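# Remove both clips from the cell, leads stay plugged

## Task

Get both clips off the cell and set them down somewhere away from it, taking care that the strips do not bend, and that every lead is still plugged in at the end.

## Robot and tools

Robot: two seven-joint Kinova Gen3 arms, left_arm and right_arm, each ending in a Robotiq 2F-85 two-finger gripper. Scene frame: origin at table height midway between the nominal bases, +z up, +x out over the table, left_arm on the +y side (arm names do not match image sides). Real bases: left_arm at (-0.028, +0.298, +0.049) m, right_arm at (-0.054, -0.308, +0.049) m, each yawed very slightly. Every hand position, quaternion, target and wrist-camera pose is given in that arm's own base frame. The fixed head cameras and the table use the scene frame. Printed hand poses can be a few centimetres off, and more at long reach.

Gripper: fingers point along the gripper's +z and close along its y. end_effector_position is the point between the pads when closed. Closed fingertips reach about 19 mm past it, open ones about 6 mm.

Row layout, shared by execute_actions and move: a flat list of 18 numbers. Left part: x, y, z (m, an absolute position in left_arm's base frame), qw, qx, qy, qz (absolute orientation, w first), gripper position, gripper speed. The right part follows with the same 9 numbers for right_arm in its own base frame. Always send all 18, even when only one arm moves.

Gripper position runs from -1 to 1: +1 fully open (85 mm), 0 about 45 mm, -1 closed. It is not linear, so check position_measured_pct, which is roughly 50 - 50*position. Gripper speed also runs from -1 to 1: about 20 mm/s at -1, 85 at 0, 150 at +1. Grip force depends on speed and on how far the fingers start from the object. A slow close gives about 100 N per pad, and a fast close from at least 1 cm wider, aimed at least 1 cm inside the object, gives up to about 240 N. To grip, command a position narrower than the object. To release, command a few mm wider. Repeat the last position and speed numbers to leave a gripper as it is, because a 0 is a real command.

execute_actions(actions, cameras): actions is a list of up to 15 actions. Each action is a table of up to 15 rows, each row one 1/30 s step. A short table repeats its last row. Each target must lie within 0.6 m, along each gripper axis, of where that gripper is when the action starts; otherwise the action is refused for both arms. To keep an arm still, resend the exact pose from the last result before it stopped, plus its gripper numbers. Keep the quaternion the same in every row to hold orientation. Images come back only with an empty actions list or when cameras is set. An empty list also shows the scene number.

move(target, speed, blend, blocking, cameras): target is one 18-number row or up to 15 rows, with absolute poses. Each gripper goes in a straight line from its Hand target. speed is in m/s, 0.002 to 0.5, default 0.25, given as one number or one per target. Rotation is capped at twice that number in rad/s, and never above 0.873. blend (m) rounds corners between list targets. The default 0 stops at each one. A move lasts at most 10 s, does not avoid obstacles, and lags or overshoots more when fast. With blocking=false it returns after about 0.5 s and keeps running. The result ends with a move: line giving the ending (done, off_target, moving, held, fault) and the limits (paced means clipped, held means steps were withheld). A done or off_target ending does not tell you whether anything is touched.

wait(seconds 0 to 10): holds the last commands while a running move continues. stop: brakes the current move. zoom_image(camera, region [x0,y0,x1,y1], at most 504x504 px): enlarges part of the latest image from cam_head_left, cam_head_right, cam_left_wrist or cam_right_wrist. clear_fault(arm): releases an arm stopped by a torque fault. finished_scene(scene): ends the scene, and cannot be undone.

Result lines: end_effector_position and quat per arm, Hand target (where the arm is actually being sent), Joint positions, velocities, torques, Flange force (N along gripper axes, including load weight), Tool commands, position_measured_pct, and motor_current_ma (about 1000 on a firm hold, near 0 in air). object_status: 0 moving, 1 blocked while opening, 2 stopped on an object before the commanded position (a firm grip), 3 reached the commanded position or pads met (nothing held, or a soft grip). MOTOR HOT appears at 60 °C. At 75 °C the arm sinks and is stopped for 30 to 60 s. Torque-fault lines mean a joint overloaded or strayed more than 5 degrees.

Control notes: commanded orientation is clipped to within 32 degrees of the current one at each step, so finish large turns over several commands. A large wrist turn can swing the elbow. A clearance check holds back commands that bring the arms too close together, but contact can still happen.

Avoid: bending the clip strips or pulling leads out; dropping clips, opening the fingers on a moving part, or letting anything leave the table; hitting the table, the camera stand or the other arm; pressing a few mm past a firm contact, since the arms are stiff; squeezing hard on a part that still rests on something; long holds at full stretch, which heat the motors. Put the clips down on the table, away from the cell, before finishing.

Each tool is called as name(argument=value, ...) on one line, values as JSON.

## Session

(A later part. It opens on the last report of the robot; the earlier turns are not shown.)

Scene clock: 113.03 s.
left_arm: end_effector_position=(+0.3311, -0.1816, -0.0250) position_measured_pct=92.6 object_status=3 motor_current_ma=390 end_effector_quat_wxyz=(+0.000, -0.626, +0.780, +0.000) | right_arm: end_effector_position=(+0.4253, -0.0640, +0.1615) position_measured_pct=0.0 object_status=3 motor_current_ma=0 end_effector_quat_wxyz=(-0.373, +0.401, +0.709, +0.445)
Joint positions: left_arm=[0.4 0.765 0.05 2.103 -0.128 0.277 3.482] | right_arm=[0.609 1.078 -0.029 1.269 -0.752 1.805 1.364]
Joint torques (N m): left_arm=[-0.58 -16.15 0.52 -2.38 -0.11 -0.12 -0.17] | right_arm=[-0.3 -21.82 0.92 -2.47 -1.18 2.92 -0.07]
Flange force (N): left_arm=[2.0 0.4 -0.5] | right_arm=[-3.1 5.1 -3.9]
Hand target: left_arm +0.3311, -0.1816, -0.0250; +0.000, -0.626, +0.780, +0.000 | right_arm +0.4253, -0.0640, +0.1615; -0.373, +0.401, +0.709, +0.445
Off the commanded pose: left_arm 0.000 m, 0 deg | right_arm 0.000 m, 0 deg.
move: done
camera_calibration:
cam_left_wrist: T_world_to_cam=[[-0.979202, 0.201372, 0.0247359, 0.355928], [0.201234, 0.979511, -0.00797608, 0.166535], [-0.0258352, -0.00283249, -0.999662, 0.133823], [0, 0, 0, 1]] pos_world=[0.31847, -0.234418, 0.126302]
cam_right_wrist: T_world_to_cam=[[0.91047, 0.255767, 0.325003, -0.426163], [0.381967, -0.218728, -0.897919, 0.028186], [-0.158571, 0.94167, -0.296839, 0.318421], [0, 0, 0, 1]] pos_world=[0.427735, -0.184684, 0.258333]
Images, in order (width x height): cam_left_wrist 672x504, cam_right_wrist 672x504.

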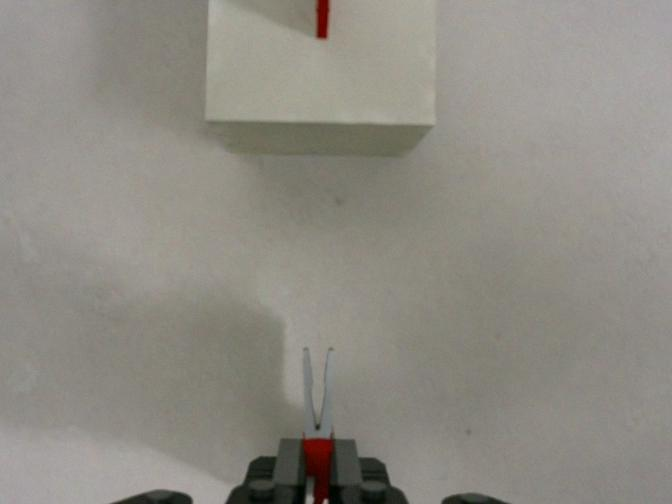

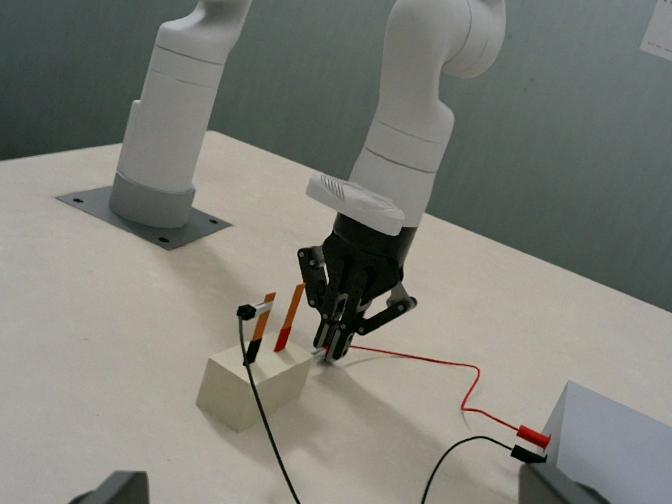

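move(target=[[0.3311,-0.1816,-0.029,0,0.6259,-0.7799,0,-0.86,-1,0.4253,-0.0640,0.1615,-0.373,0.401,0.709,0.445,1,1],[0.3311,-0.1816,-0.029,0,0.6259,-0.7799,0,-0.76,-1,0.4253,-0.0640,0.1615,-0.373,0.401,0.709,0.445,1,1],[0.3311,-0.1816,-0.029,0,0.6259,-0.7799,0,-0.3,-0.5,0.4253,-0.0640,0.1615,-0.373,0.401,0.709,0.445,1,1]], speed=[0.015,0.1,0.1], cameras=["cam_right_wrist","cam_left_wrist"])

Scene clock: 119.50 s.
left_arm: end_effector_position=(+0.3311, -0.1816, -0.0290) position_measured_pct=64.9 object_status=0 motor_current_ma=0 end_effector_quat_wxyz=(+0.000, -0.626, +0.780, +0.000) | right_arm: end_effector_position=(+0.4253, -0.0640, +0.1615) position_measured_pct=0.0 object_status=3 motor_current_ma=0 end_effector_quat_wxyz=(-0.373, +0.401, +0.709, +0.445)
Joint positions: left_arm=[0.401 0.776 0.048 2.103 -0.128 0.266 3.483] | right_arm=[0.609 1.078 -0.029 1.269 -0.752 1.805 1.364]
Joint torques (N m): left_arm=[-0.58 -16.07 0.56 -2.21 -0.11 -0.16 -0.16] | right_arm=[-0.24 -21.82 0.91 -2.48 -1.21 2.93 -0.08]
Flange force (N): left_arm=[2.1 0.2 -1.0] | right_arm=[-3.1 5.0 -3.8]
Hand target: left_arm +0.3311, -0.1816, -0.0290; +0.000, -0.626, +0.780, +0.000 | right_arm +0.4253, -0.0640, +0.1615; -0.373, +0.401, +0.709, +0.445
Off the commanded pose: left_arm 0.000 m, 0 deg | right_arm 0.000 m, 0 deg.
move: done
camera_calibration:
cam_left_wrist: T_world_to_cam=[[-0.979222, 0.201276, 0.0247362, 0.35601], [0.201138, 0.97953, -0.00797356, 0.166538], [-0.0258348, -0.00283249, -0.999662, 0.129824], [0, 0, 0, 1]] pos_world=[0.31847, -0.234418, 0.122302]
cam_right_wrist: T_world_to_cam=[[0.91047, 0.255767, 0.325003, -0.426163], [0.381967, -0.218728, -0.897919, 0.028186], [-0.158571, 0.94167, -0.296839, 0.318421], [0, 0, 0, 1]] pos_world=[0.427735, -0.184684, 0.258333]
Images, in order (width x height): cam_left_wrist 672x504, cam_right_wrist 672x504.

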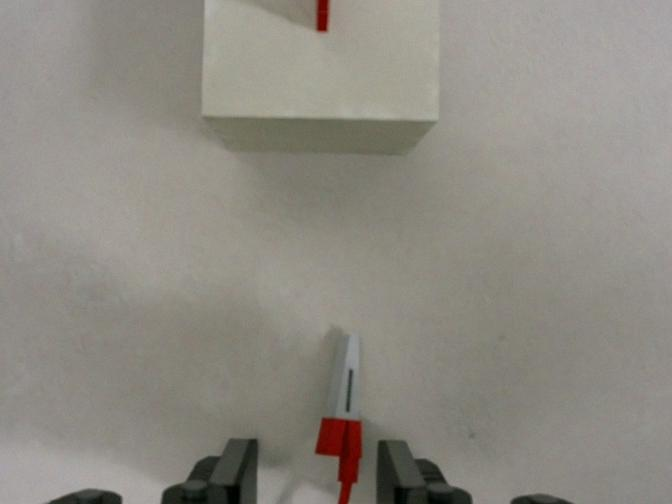

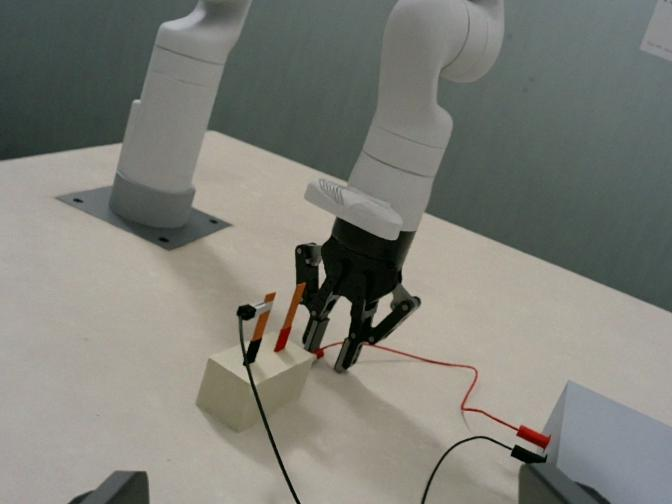

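move(target=[[0.3311,-0.1816,0.06,0,0.6259,-0.7799,0,-0.3,-0.5,0.40,-0.05,0.18,-0.373,0.401,0.709,0.445,1,1],[0.38,0.02,0.2,0,0.6259,-0.7799,0,-0.3,-0.5,0.2940,0.2103,0.12,0,0.7885,0.6149,0,-0.4,0]], speed=[0.15,0.25], blend=[0.03,0], cameras=["all"])

Scene clock: 127.77 s.
left_arm: end_effector_position=(+0.3800, +0.0200, +0.2000) position_measured_pct=64.9 object_status=3 motor_current_ma=0 end_effector_quat_wxyz=(+0.000, -0.626, +0.780, +0.000) | right_arm: end_effector_position=(+0.2940, +0.2103, +0.1200) position_measured_pct=69.7 object_status=0 motor_current_ma=0 end_effector_quat_wxyz=(+0.000, +0.789, +0.615, +0.000)
Joint positions: left_arm=[-0.188 0.289 0.089 1.882 -0.031 0.972 2.838] | right_arm=[-0.971 0.412 0.37 2.07 -0.228 0.698 -0.699]
Joint torques (N m): left_arm=[-0.64 -12.72 0.26 -7.35 -0.04 -0.14 -0.23] | right_arm=[-0.36 -12.48 3.51 -3.87 0.24 0.53 -0.04]
Flange force (N): left_arm=[2.0 -0.2 -0.8] | right_arm=[3.0 3.5 1.3]
Hand target: left_arm +0.3800, +0.0200, +0.2000; +0.000, -0.626, +0.780, +0.000 | right_arm +0.2940, +0.2103, +0.1200; +0.000, +0.789, +0.615, +0.000
Off the commanded pose: left_arm 0.000 m, 0 deg | right_arm 0.000 m, 0 deg.
move: done
camera_calibration:
cam_left_wrist: T_world_to_cam=[[-0.979222, 0.201276, 0.0247362, 0.357652], [0.201138, 0.97953, -0.00797356, -0.038945], [-0.0258348, -0.00283249, -0.999662, 0.360581], [0, 0, 0, 1]] pos_world=[0.36737, -0.0328179, 0.351302]
cam_right_wrist: T_world_to_cam=[[0.965395, -0.259612, 0.0247615, -0.235076], [-0.259049, -0.965571, -0.0237941, 0.34165], [0.0300862, 0.0165563, -0.99941, 0.2504], [0, 0, 0, 1]] pos_world=[0.307912, 0.264713, 0.264202]

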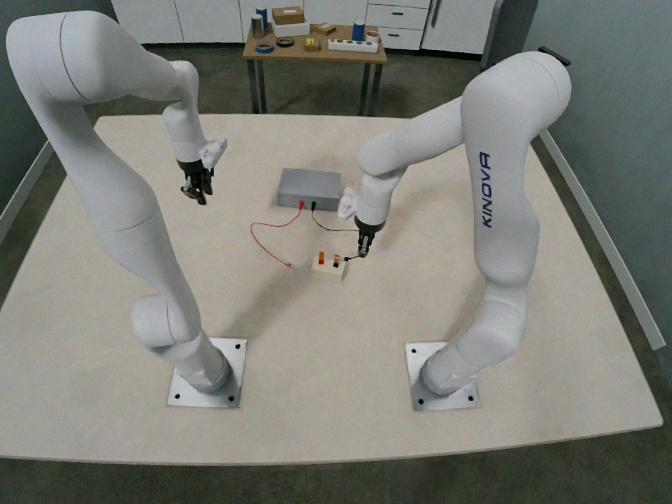

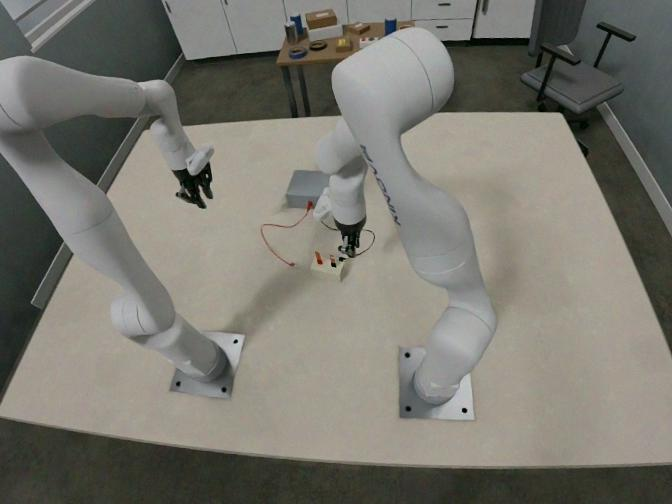

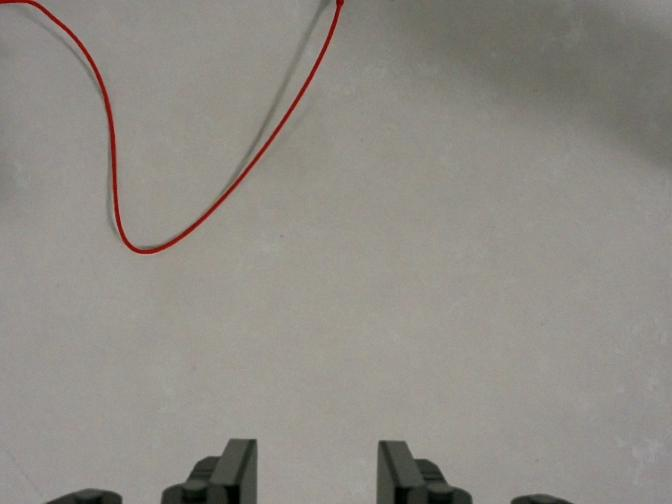

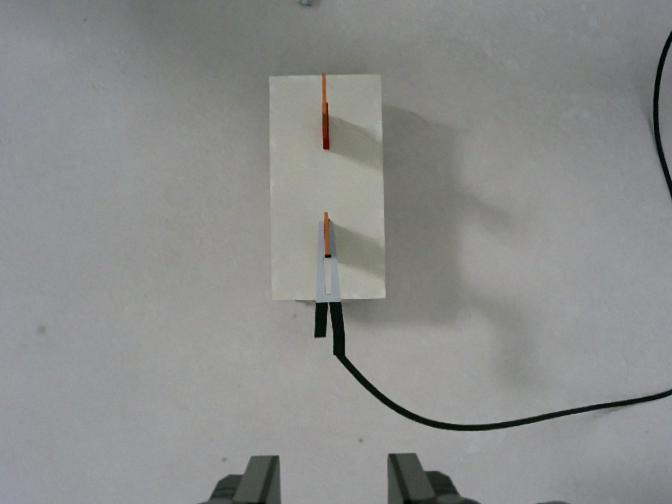

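move(target=[0.38,0.02,0.2,0,0.6259,-0.7799,0,-0.3,-0.5,0.3003,0.2355,0.08,0,0.7885,0.6149,0,-0.4,0], speed=0.12, cameras=["cam_right_wrist"])

zoom_image(camera="cam_right_wrist", region=[210, 254, 460, 504])

Scene clock: 142.50 s.
left_arm: end_effector_position=(+0.3800, +0.0200, +0.2000) position_measured_pct=64.9 object_status=3 motor_current_ma=0 end_effector_quat_wxyz=(+0.000, -0.626, +0.780, +0.000) | right_arm: end_effector_position=(+0.3003, +0.2355, +0.0800) position_measured_pct=69.7 object_status=3 motor_current_ma=0 end_effector_quat_wxyz=(+0.000, +0.789, +0.615, +0.000)
Joint positions: left_arm=[-0.188 0.289 0.089 1.882 -0.031 0.972 2.838] | right_arm=[-0.965 0.53 0.323 2.048 -0.286 0.605 -0.693]
Joint torques (N m): left_arm=[-0.59 -12.71 0.25 -7.42 -0.06 -0.15 -0.17] | right_arm=[-0.32 -14.07 3.72 -3.15 0.19 0.42 -0.04]
Flange force (N): left_arm=[1.8 0.1 -0.7] | right_arm=[2.6 3.5 1.9]
Hand target: left_arm +0.3800, +0.0200, +0.2000; +0.000, -0.626, +0.780, +0.000 | right_arm +0.3003, +0.2355, +0.0800; +0.000, +0.789, +0.615, +0.000
Off the commanded pose: left_arm 0.000 m, 0 deg | right_arm 0.000 m, 0 deg.
move: done
camera_calibration:
cam_right_wrist: T_world_to_cam=[[0.965395, -0.259612, 0.0247615, -0.233528], [-0.259049, -0.965571, -0.0237941, 0.366637], [0.0300862, 0.0165563, -0.99941, 0.20982], [0, 0, 0, 1]] pos_world=[0.314112, 0.289913, 0.224202]
Images, in order (width x height): cam_right_wrist 672x504.

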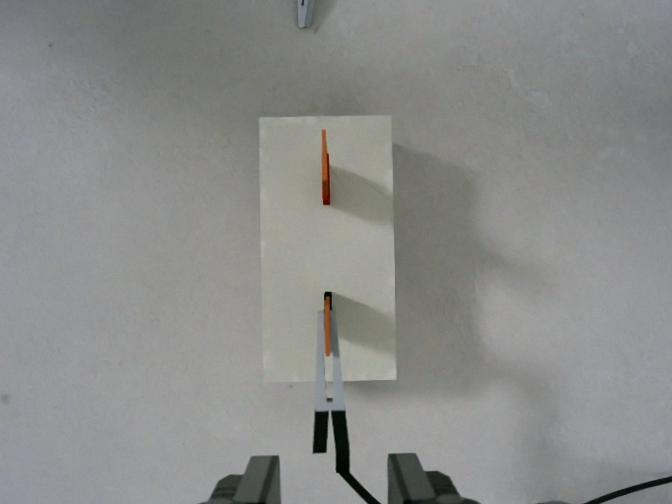

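Scaled by 2.016.

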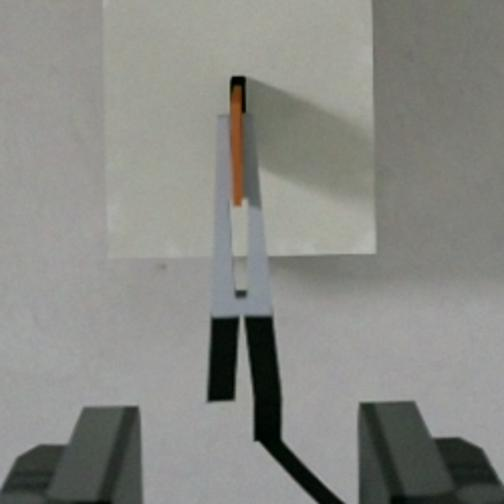

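move(target=[0.38,0.02,0.2,0,0.6259,-0.7799,0,-0.3,-0.5,0.3005,0.2372,0.044,0,0.7815,0.6239,0,-0.4,0], speed=0.05, cameras=["cam_right_wrist"])

zoom_image(camera="cam_right_wrist", region=[210, 254, 460, 504])

move(target=[0.38,0.02,0.2,0,0.6259,-0.7799,0,-0.3,-0.5,0.3005,0.2372,0.044,0,0.7815,0.6239,0,-0.74,-1], speed=0.05, cameras=["cam_right_wrist","cam_head_left"])

zoom_image(camera="cam_right_wrist", region=[260, 304, 420, 504])

zoom_image(camera="cam_head_left", region=[300, 220, 400, 300])

Scene clock: 167.80 s.
left_arm: end_effector_position=(+0.3800, +0.0200, +0.2000) position_measured_pct=64.9 object_status=3 motor_current_ma=0 end_effector_quat_wxyz=(+0.000, -0.626, +0.780, +0.000) | right_arm: end_effector_position=(+0.3005, +0.2372, +0.0440) position_measured_pct=69.7 object_status=3 motor_current_ma=0 end_effector_quat_wxyz=(+0.000, +0.782, +0.624, +0.000)
Joint positions: left_arm=[-0.188 0.289 0.089 1.882 -0.031 0.972 2.838] | right_arm=[-0.926 0.612 0.269 2.07 -0.324 0.5 -0.641]
Joint torques (N m): left_arm=[-0.56 -12.69 0.28 -7.4 -0.12 -0.14 -0.17] | right_arm=[-0.46 -14.69 3.56 -2.12 0.27 0.44 -0.08]
Flange force (N): left_arm=[1.7 0.1 -0.8] | right_arm=[1.9 3.9 2.6]
Hand target: left_arm +0.3800, +0.0200, +0.2000; +0.000, -0.626, +0.780, +0.000 | right_arm +0.3005, +0.2372, +0.0440; +0.000, +0.782, +0.624, +0.000
Off the commanded pose: left_arm 0.000 m, 0 deg | right_arm 0.000 m, 0 deg.
move: done
camera_calibration:
cam_right_wrist: T_world_to_cam=[[0.971064, -0.237533, 0.0247443, -0.239377], [-0.236966, -0.971227, -0.0237887, 0.362195], [0.0296829, 0.0172368, -0.999411, 0.173765], [0, 0, 0, 1]] pos_world=[0.31312, 0.291918, 0.188202]
Images, in order (width x height): cam_right_wrist 672x504.

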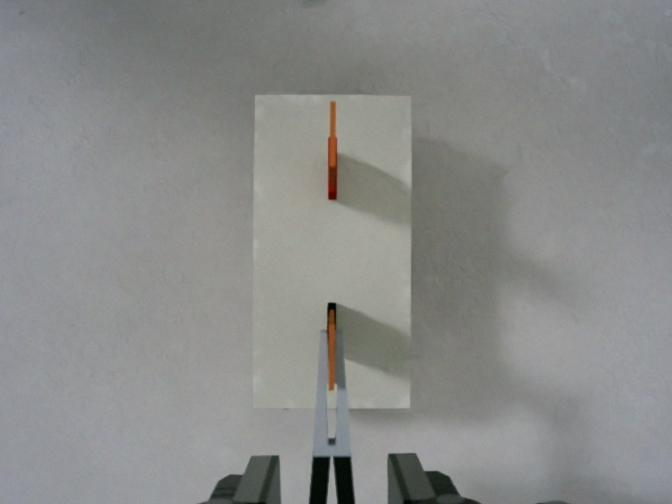

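Scaled by 2.016.

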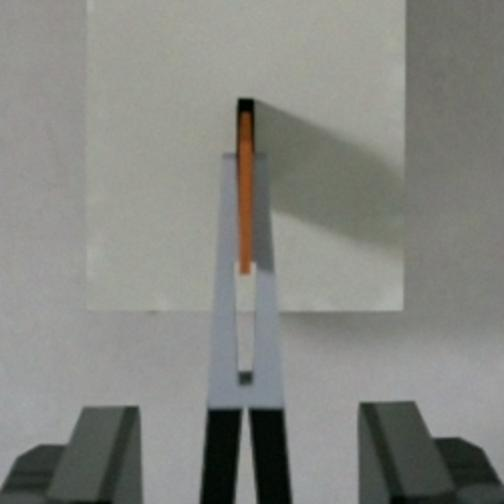

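Scene clock: 168.83 s.
left_arm: end_effector_position=(+0.3800, +0.0200, +0.2000) position_measured_pct=64.9 object_status=3 motor_current_ma=0 end_effector_quat_wxyz=(+0.000, -0.626, +0.780, +0.000) | right_arm: end_effector_position=(+0.3005, +0.2372, +0.0440) position_measured_pct=87.0 object_status=0 motor_current_ma=10 end_effector_quat_wxyz=(+0.000, +0.782, +0.624, +0.000)
Joint positions: left_arm=[-0.188 0.289 0.089 1.882 -0.031 0.972 2.838] | right_arm=[-0.926 0.612 0.268 2.07 -0.324 0.499 -0.641]
Joint torques (N m): left_arm=[-0.61 -12.7 0.23 -7.4 -0.05 -0.13 -0.2] | right_arm=[-0.08 -14.87 4.02 -2.5 0.24 0.21 -0.11]
Flange force (N): left_arm=[1.9 0.1 -0.7] | right_arm=[1.9 2.7 2.7]
Hand target: left_arm +0.3800, +0.0200, +0.2000; +0.000, -0.626, +0.780, +0.000 | right_arm +0.3005, +0.2372, +0.0440; +0.000, +0.782, +0.624, +0.000
Off the commanded pose: left_arm 0.000 m, 0 deg | right_arm 0.000 m, 0 deg.
move: done
camera_calibration:
cam_right_wrist: T_world_to_cam=[[0.971064, -0.237533, 0.0247443, -0.239377], [-0.236966, -0.971227, -0.0237887, 0.362195], [0.0296829, 0.0172368, -0.999411, 0.173765], [0, 0, 0, 1]] pos_world=[0.31312, 0.291918, 0.188202]
Images, in order (width x height): cam_head_left 672x504, cam_right_wrist 672x504.

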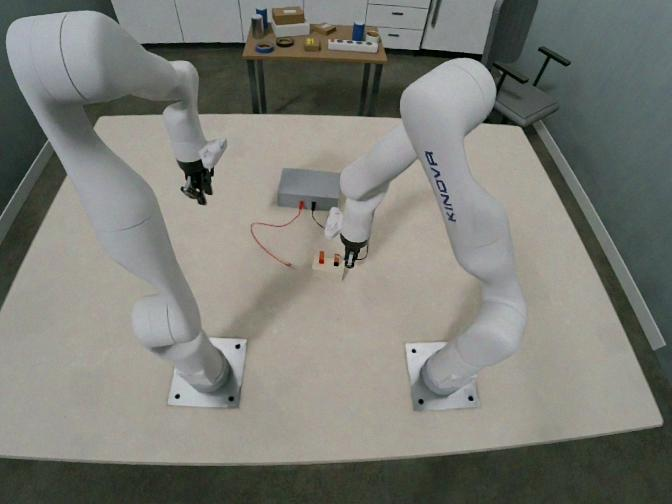

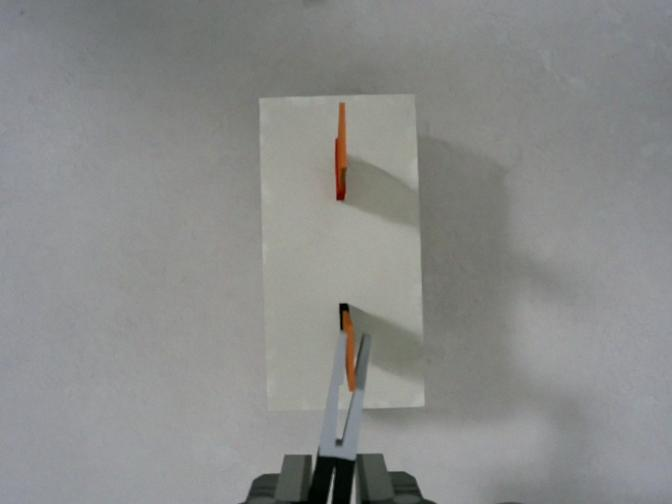

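Scaled by 2.520.

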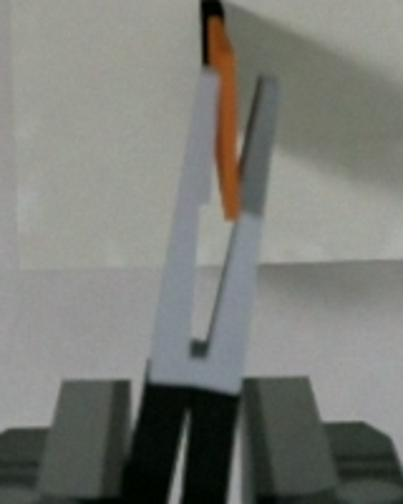

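Scaled by 5.040 from the camera's 672x504 image, which has a finer 960x720 frame.

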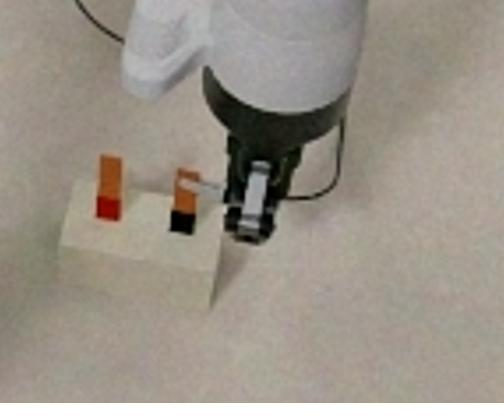

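move(target=[0.38,0.02,0.2,0,0.6259,-0.7799,0,-0.3,-0.5,0.3005,0.2372,0.044,0,0.7815,0.6239,0,-0.5,-1], speed=0.05, cameras=["cam_right_wrist","cam_head_left"])

zoom_image(camera="cam_right_wrist", region=[260, 304, 420, 504])

Scene clock: 174.20 s.
left_arm: end_effector_position=(+0.3800, +0.0200, +0.2000) position_measured_pct=64.9 object_status=3 motor_current_ma=0 end_effector_quat_wxyz=(+0.000, -0.626, +0.780, +0.000) | right_arm: end_effector_position=(+0.3005, +0.2372, +0.0440) position_measured_pct=74.9 object_status=0 motor_current_ma=0 end_effector_quat_wxyz=(+0.000, +0.782, +0.624, +0.000)
Joint positions: left_arm=[-0.188 0.289 0.089 1.882 -0.031 0.972 2.838] | right_arm=[-0.926 0.612 0.268 2.07 -0.324 0.499 -0.641]
Joint torques (N m): left_arm=[-0.6 -12.72 0.23 -7.39 -0.09 -0.13 -0.18] | right_arm=[-0.41 -14.83 3.69 -2.22 0.21 0.45 -0.06]
Flange force (N): left_arm=[1.8 0.0 -0.7] | right_arm=[1.9 3.7 3.0]
Hand target: left_arm +0.3800, +0.0200, +0.2000; +0.000, -0.626, +0.780, +0.000 | right_arm +0.3005, +0.2372, +0.0440; +0.000, +0.782, +0.624, +0.000
Off the commanded pose: left_arm 0.000 m, 0 deg | right_arm 0.000 m, 0 deg.
move: done
camera_calibration:
cam_right_wrist: T_world_to_cam=[[0.971062, -0.237534, 0.0248413, -0.239394], [-0.236965, -0.971226, -0.0238124, 0.362199], [0.0297828, 0.0172367, -0.999408, 0.173734], [0, 0, 0, 1]] pos_world=[0.313121, 0.291918, 0.188202]
Images, in order (width x height): cam_head_left 672x504, cam_right_wrist 672x504.

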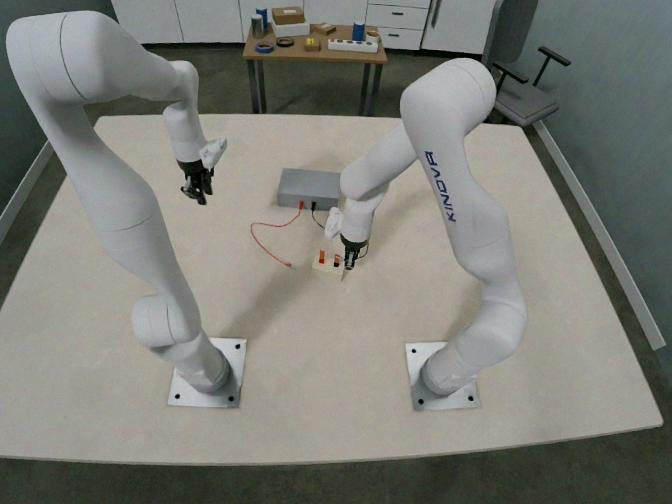

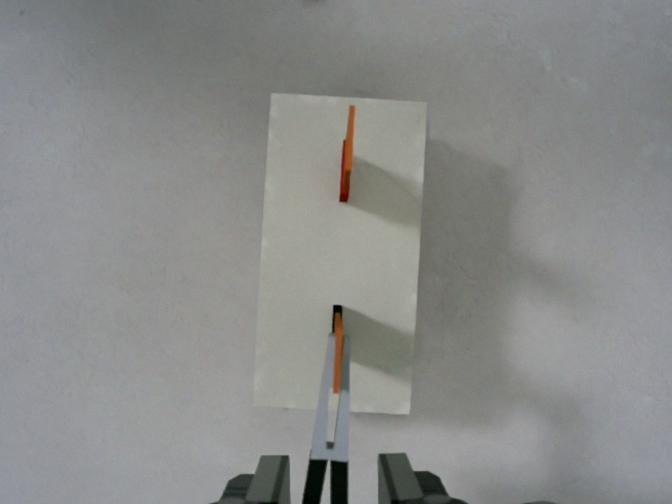

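Scaled by 2.520.

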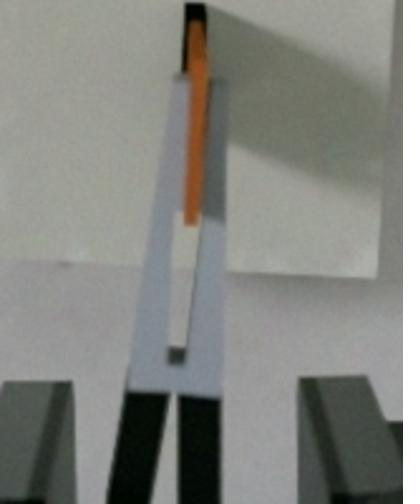

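move(target=[0.38,0.02,0.2,0,0.6259,-0.7799,0,-0.3,-0.5,0.2955,0.2172,0.12,0,0.7815,0.6239,0,-0.4,-1], speed=0.08, cameras=["cam_right_wrist","cam_head_left","cam_left_wrist"])

zoom_image(camera="cam_right_wrist", region=[240, 204, 440, 404])

zoom_image(camera="cam_head_left", region=[300, 220, 400, 300])

Scene clock: 179.27 s.
left_arm: end_effector_position=(+0.3800, +0.0200, +0.2000) position_measured_pct=64.9 object_status=3 motor_current_ma=0 end_effector_quat_wxyz=(+0.000, -0.626, +0.780, +0.000) | right_arm: end_effector_position=(+0.2955, +0.2172, +0.1200) position_measured_pct=69.7 object_status=3 motor_current_ma=0 end_effector_quat_wxyz=(+0.000, +0.782, +0.624, +0.000)
Joint positions: left_arm=[-0.188 0.289 0.089 1.882 -0.031 0.972 2.838] | right_arm=[-0.974 0.42 0.361 2.053 -0.225 0.705 -0.693]
Joint torques (N m): left_arm=[-0.55 -12.72 0.24 -7.4 -0.1 -0.15 -0.16] | right_arm=[-0.38 -12.52 3.52 -3.87 0.26 0.58 -0.06]
Flange force (N): left_arm=[1.7 0.1 -0.8] | right_arm=[2.7 3.5 0.9]
Hand target: left_arm +0.3800, +0.0200, +0.2000; +0.000, -0.626, +0.780, +0.000 | right_arm +0.2955, +0.2172, +0.1200; +0.000, +0.782, +0.624, +0.000
Off the commanded pose: left_arm 0.000 m, 0 deg | right_arm 0.000 m, 0 deg.
move: done
camera_calibration:
cam_left_wrist: T_world_to_cam=[[-0.979222, 0.201276, 0.0247362, 0.357652], [0.201138, 0.97953, -0.00797356, -0.038945], [-0.0258348, -0.00283249, -0.999662, 0.360581], [0, 0, 0, 1]] pos_world=[0.36737, -0.0328179, 0.351302]
cam_right_wrist: T_world_to_cam=[[0.971064, -0.237533, 0.0247443, -0.241153], [-0.236966, -0.971227, -0.0237887, 0.343393], [0.0296829, 0.0172368, -0.999411, 0.250214], [0, 0, 0, 1]] pos_world=[0.30812, 0.271918, 0.264202]
Images, in order (width x height): cam_head_left 672x504, cam_left_wrist 672x504, cam_right_wrist 672x504.

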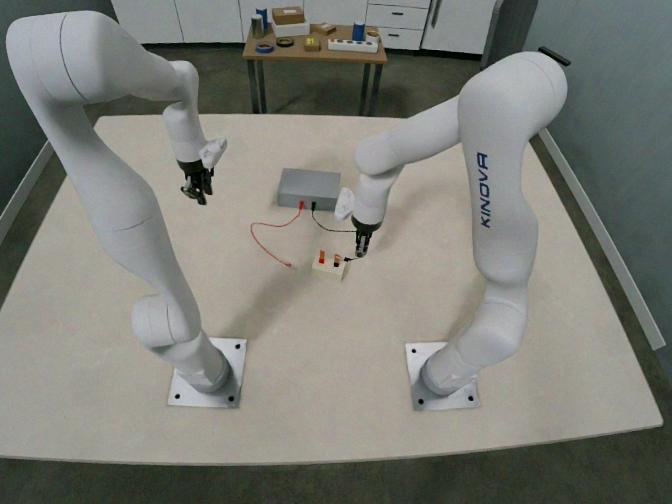

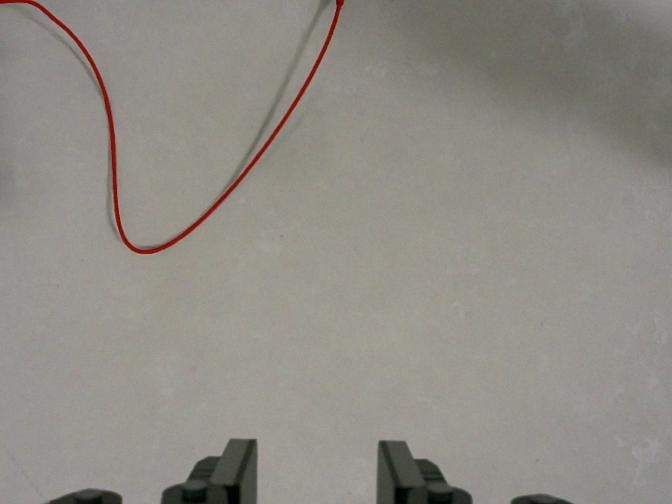

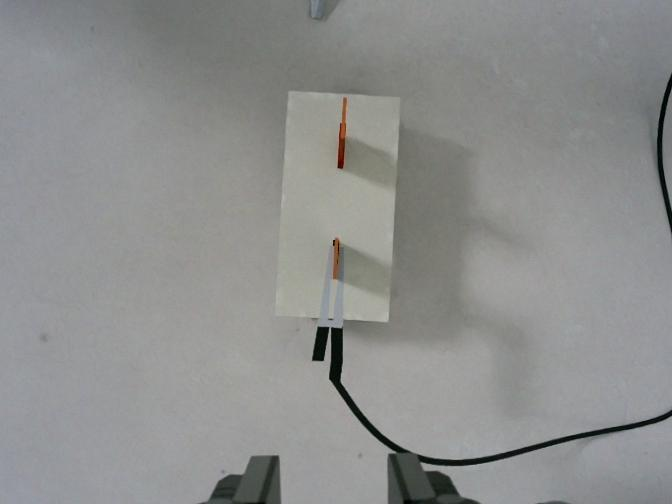

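Scaled by 2.520.

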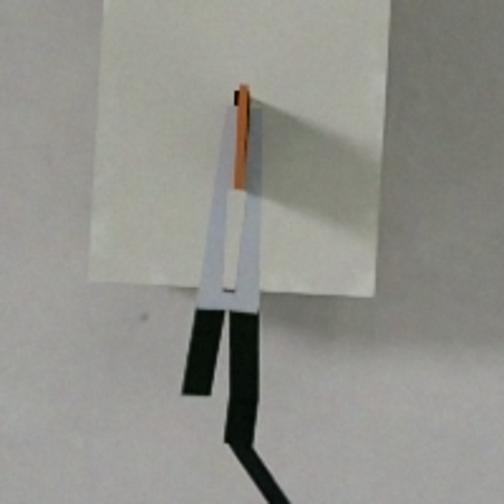

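Scaled by 5.040 from the camera's 672x504 image, which has a finer 960x720 frame.

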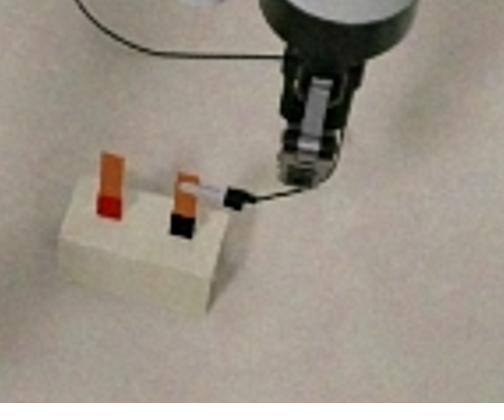

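move(target=[0.38,0.02,0.2,0,0.6259,-0.7799,0,-0.3,-0.5,0.2924,0.2150,0.0845,-0.2257,0.7460,0.5450,0.3090,-0.4,-1], speed=0.1, cameras=["cam_right_wrist","cam_head_left","cam_head_right"])

zoom_image(camera="cam_right_wrist", region=[210, 254, 460, 504])

Scene clock: 221.90 s.
left_arm: end_effector_position=(+0.3800, +0.0200, +0.2000) position_measured_pct=64.9 object_status=3 motor_current_ma=0 end_effector_quat_wxyz=(+0.000, -0.626, +0.780, +0.000) | right_arm: end_effector_position=(+0.2924, +0.2150, +0.0845) position_measured_pct=69.7 object_status=3 motor_current_ma=0 end_effector_quat_wxyz=(-0.226, +0.746, +0.545, +0.309)
Joint positions: left_arm=[-0.188 0.289 0.089 1.882 -0.031 0.972 2.838] | right_arm=[0.722 1.125 -1.331 2.559 -0.827 -0.491 0.452]
Joint torques (N m): left_arm=[-0.61 -12.71 0.3 -7.35 -0.05 -0.1 -0.16] | right_arm=[-0.26 -10.59 -3.45 0.86 1.21 1.56 -0.04]
Flange force (N): left_arm=[1.8 0.0 -0.7] | right_arm=[8.4 -1.4 -2.4]
Hand target: left_arm +0.3800, +0.0200, +0.2000; +0.000, -0.626, +0.780, +0.000 | right_arm +0.2924, +0.2150, +0.0845; -0.226, +0.746, +0.545, +0.309
Off the commanded pose: left_arm 0.000 m, 0 deg | right_arm 0.000 m, 0 deg.
move: done
camera_calibration:
cam_right_wrist: T_world_to_cam=[[0.943355, -0.331733, 0.0059035, -0.207813], [-0.224928, -0.65251, -0.723629, 0.326734], [0.243904, 0.681311, -0.690164, -0.0166586], [0, 0, 0, 1]] pos_world=[0.273596, 0.155608, 0.226164]
Images, in order (width x height): cam_head_left 672x504, cam_head_right 672x504, cam_right_wrist 672x504.

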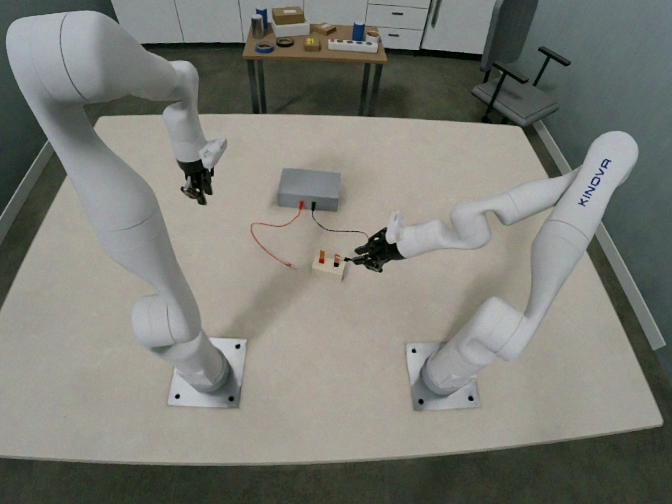

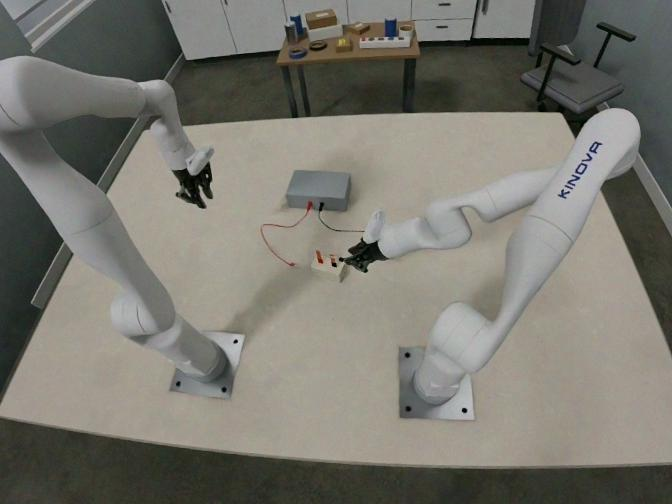

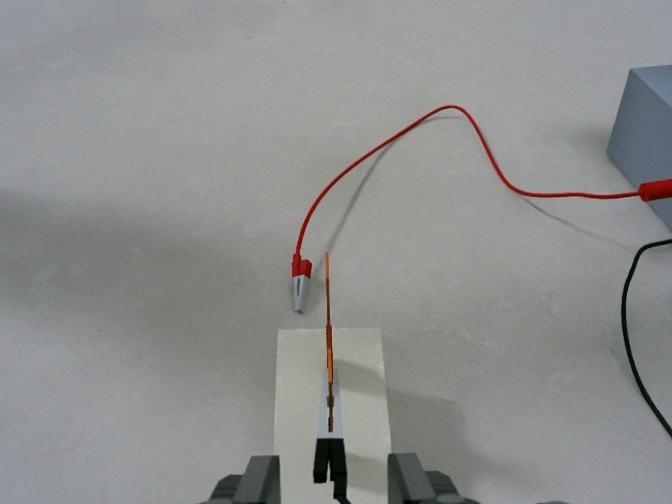

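Scaled by 2.016.

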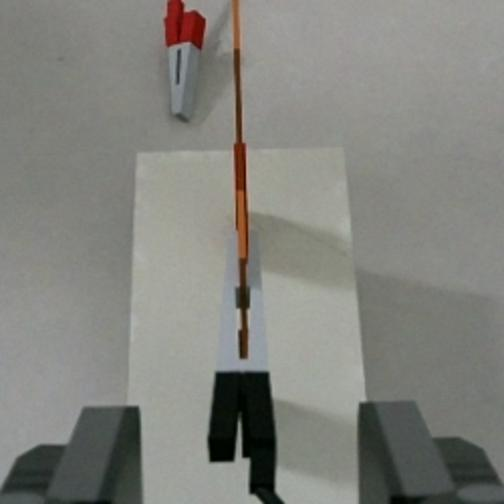

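move(target=[0.38,0.02,0.2,0,0.6259,-0.7799,0,-0.3,-0.5,0.2980,0.2334,0.0701,-0.2257,0.7460,0.5450,0.3090,-0.4,-1], speed=0.06, cameras=["cam_right_wrist"])

zoom_image(camera="cam_right_wrist", region=[260, 344, 420, 504])

Scene clock: 235.07 s.
left_arm: end_effector_position=(+0.3800, +0.0200, +0.2000) position_measured_pct=64.9 object_status=3 motor_current_ma=0 end_effector_quat_wxyz=(+0.000, -0.626, +0.780, +0.000) | right_arm: end_effector_position=(+0.2980, +0.2334, +0.0701) position_measured_pct=69.7 object_status=3 motor_current_ma=0 end_effector_quat_wxyz=(-0.226, +0.746, +0.545, +0.309)
Joint positions: left_arm=[-0.188 0.289 0.089 1.882 -0.031 0.972 2.838] | right_arm=[0.64 1.2 -1.318 2.54 -0.791 -0.581 0.426]
Joint torques (N m): left_arm=[-0.6 -12.73 0.3 -7.39 -0.09 -0.14 -0.16] | right_arm=[-0.26 -11.23 -3.85 1.4 1.38 1.33 -0.06]
Flange force (N): left_arm=[1.7 0.0 -0.7] | right_arm=[8.3 0.8 -2.8]
Hand target: left_arm +0.3800, +0.0200, +0.2000; +0.000, -0.626, +0.780, +0.000 | right_arm +0.2980, +0.2334, +0.0701; -0.226, +0.746, +0.545, +0.309
Off the commanded pose: left_arm 0.000 m, 0 deg | right_arm 0.000 m, 0 deg.
move: done
camera_calibration:
cam_right_wrist: T_world_to_cam=[[0.943355, -0.331733, 0.00590386, -0.206907], [-0.224928, -0.65251, -0.723629, 0.329579], [0.243904, 0.681311, -0.690164, -0.0404989], [0, 0, 0, 1]] pos_world=[0.279196, 0.174008, 0.211764]
Images, in order (width x height): cam_right_wrist 672x504.

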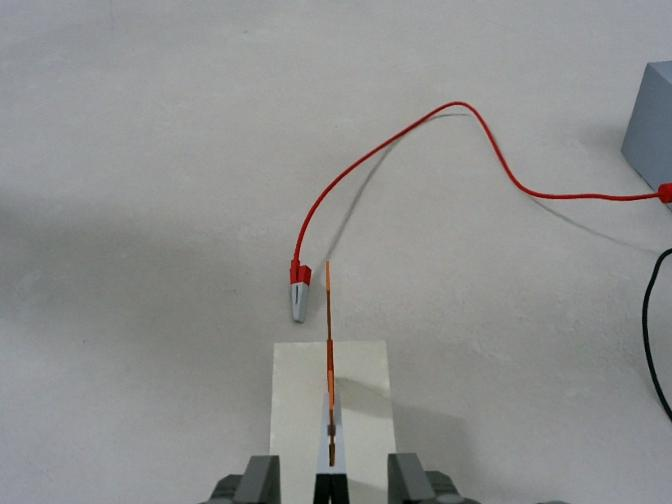

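Scaled by 3.150.

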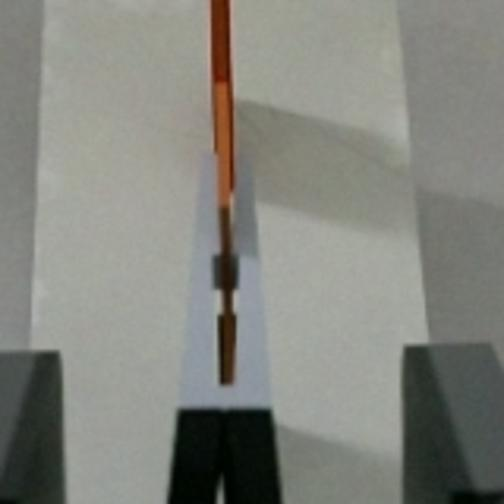

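move(target=[0.38,0.02,0.2,0,0.6259,-0.7799,0,-0.3,-0.5,0.3011,0.2432,0.0574,-0.2257,0.7460,0.5450,0.3090,-0.4,-1], speed=0.06, cameras=["cam_right_wrist","cam_head_left","cam_head_right"])

zoom_image(camera="cam_right_wrist", region=[260, 344, 420, 504])

zoom_image(camera="cam_head_left", region=[300, 220, 400, 300])

zoom_image(camera="cam_head_right", region=[300, 220, 400, 300])

Scene clock: 251.00 s.
left_arm: end_effector_position=(+0.3800, +0.0200, +0.2000) position_measured_pct=64.9 object_status=3 motor_current_ma=0 end_effector_quat_wxyz=(+0.000, -0.626, +0.780, +0.000) | right_arm: end_effector_position=(+0.3011, +0.2432, +0.0574) position_measured_pct=69.7 object_status=3 motor_current_ma=0 end_effector_quat_wxyz=(-0.226, +0.746, +0.545, +0.309)
Joint positions: left_arm=[-0.188 0.289 0.089 1.882 -0.031 0.972 2.838] | right_arm=[0.597 1.256 -1.3 2.526 -0.758 -0.633 0.42]
Joint torques (N m): left_arm=[-0.59 -12.7 0.33 -7.39 -0.08 -0.16 -0.17] | right_arm=[-0.43 -11.51 -3.99 1.92 1.54 1.46 0.02]
Flange force (N): left_arm=[1.7 0.1 -0.8] | right_arm=[8.5 0.9 -2.9]
Hand target: left_arm +0.3800, +0.0200, +0.2000; +0.000, -0.626, +0.780, +0.000 | right_arm +0.3011, +0.2432, +0.0574; -0.226, +0.746, +0.545, +0.309
Off the commanded pose: left_arm 0.000 m, 0 deg | right_arm 0.000 m, 0 deg.
move: done
camera_calibration:
cam_right_wrist: T_world_to_cam=[[0.943347, -0.331754, 0.0059265, -0.206598], [-0.224943, -0.652555, -0.723584, 0.327507], [0.243919, 0.681257, -0.690211, -0.0567065], [0, 0, 0, 1]] pos_world=[0.282396, 0.183808, 0.199063]
Images, in order (width x height): cam_head_left 672x504, cam_head_right 672x504, cam_right_wrist 672x504.

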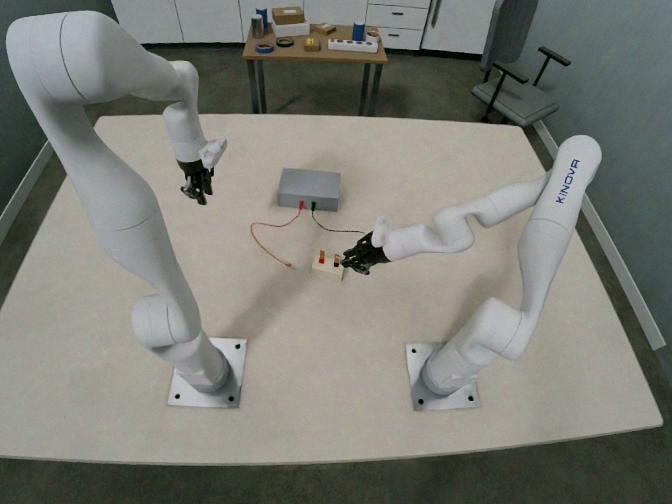

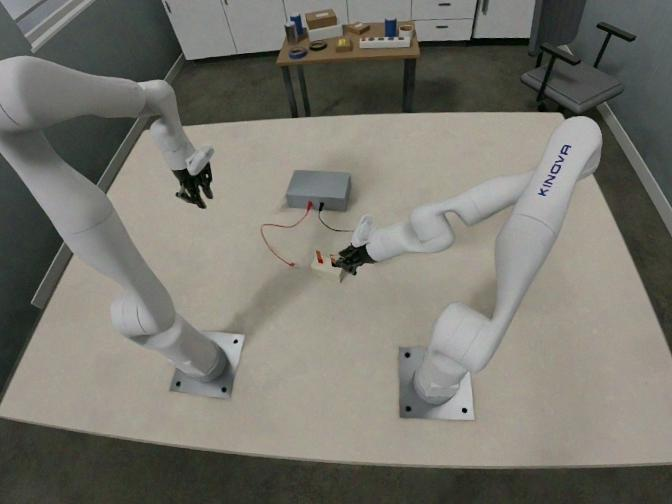

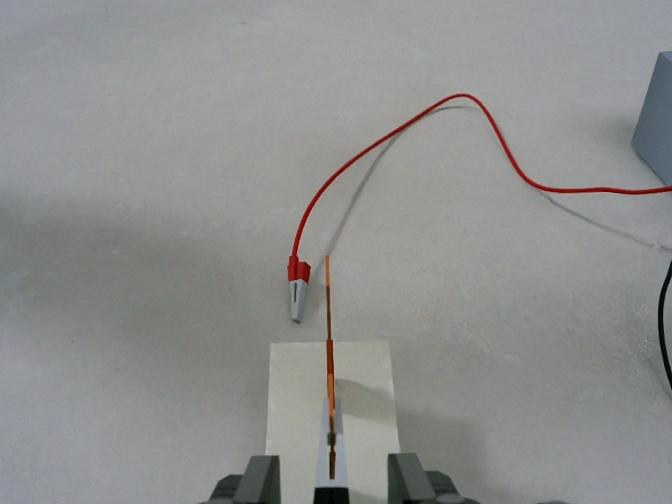

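Scaled by 3.150.

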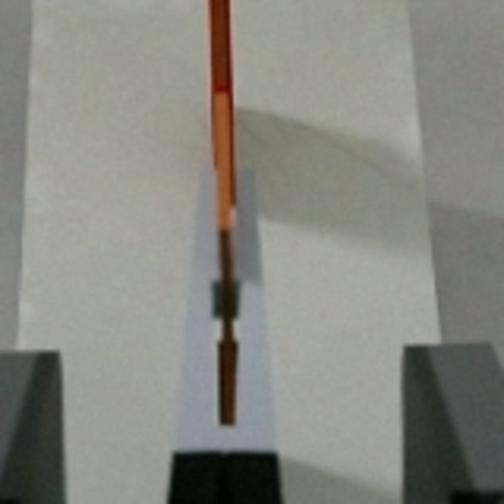

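Scaled by 5.040 from the camera's 672x504 image, which has a finer 960x720 frame.

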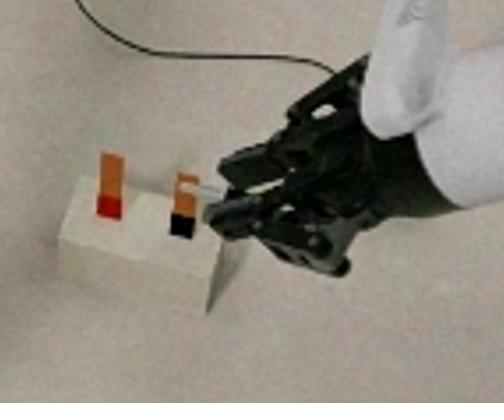

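Scaled by 5.040 from the camera's 672x504 image, which has a finer 960x720 frame.

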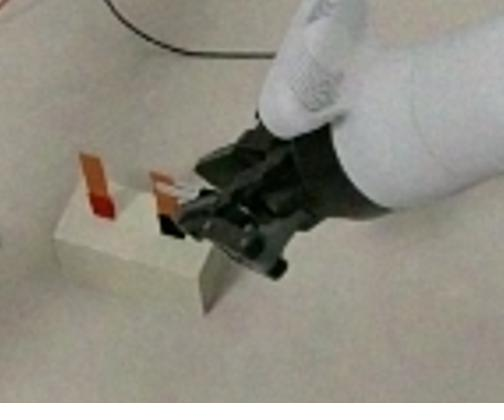

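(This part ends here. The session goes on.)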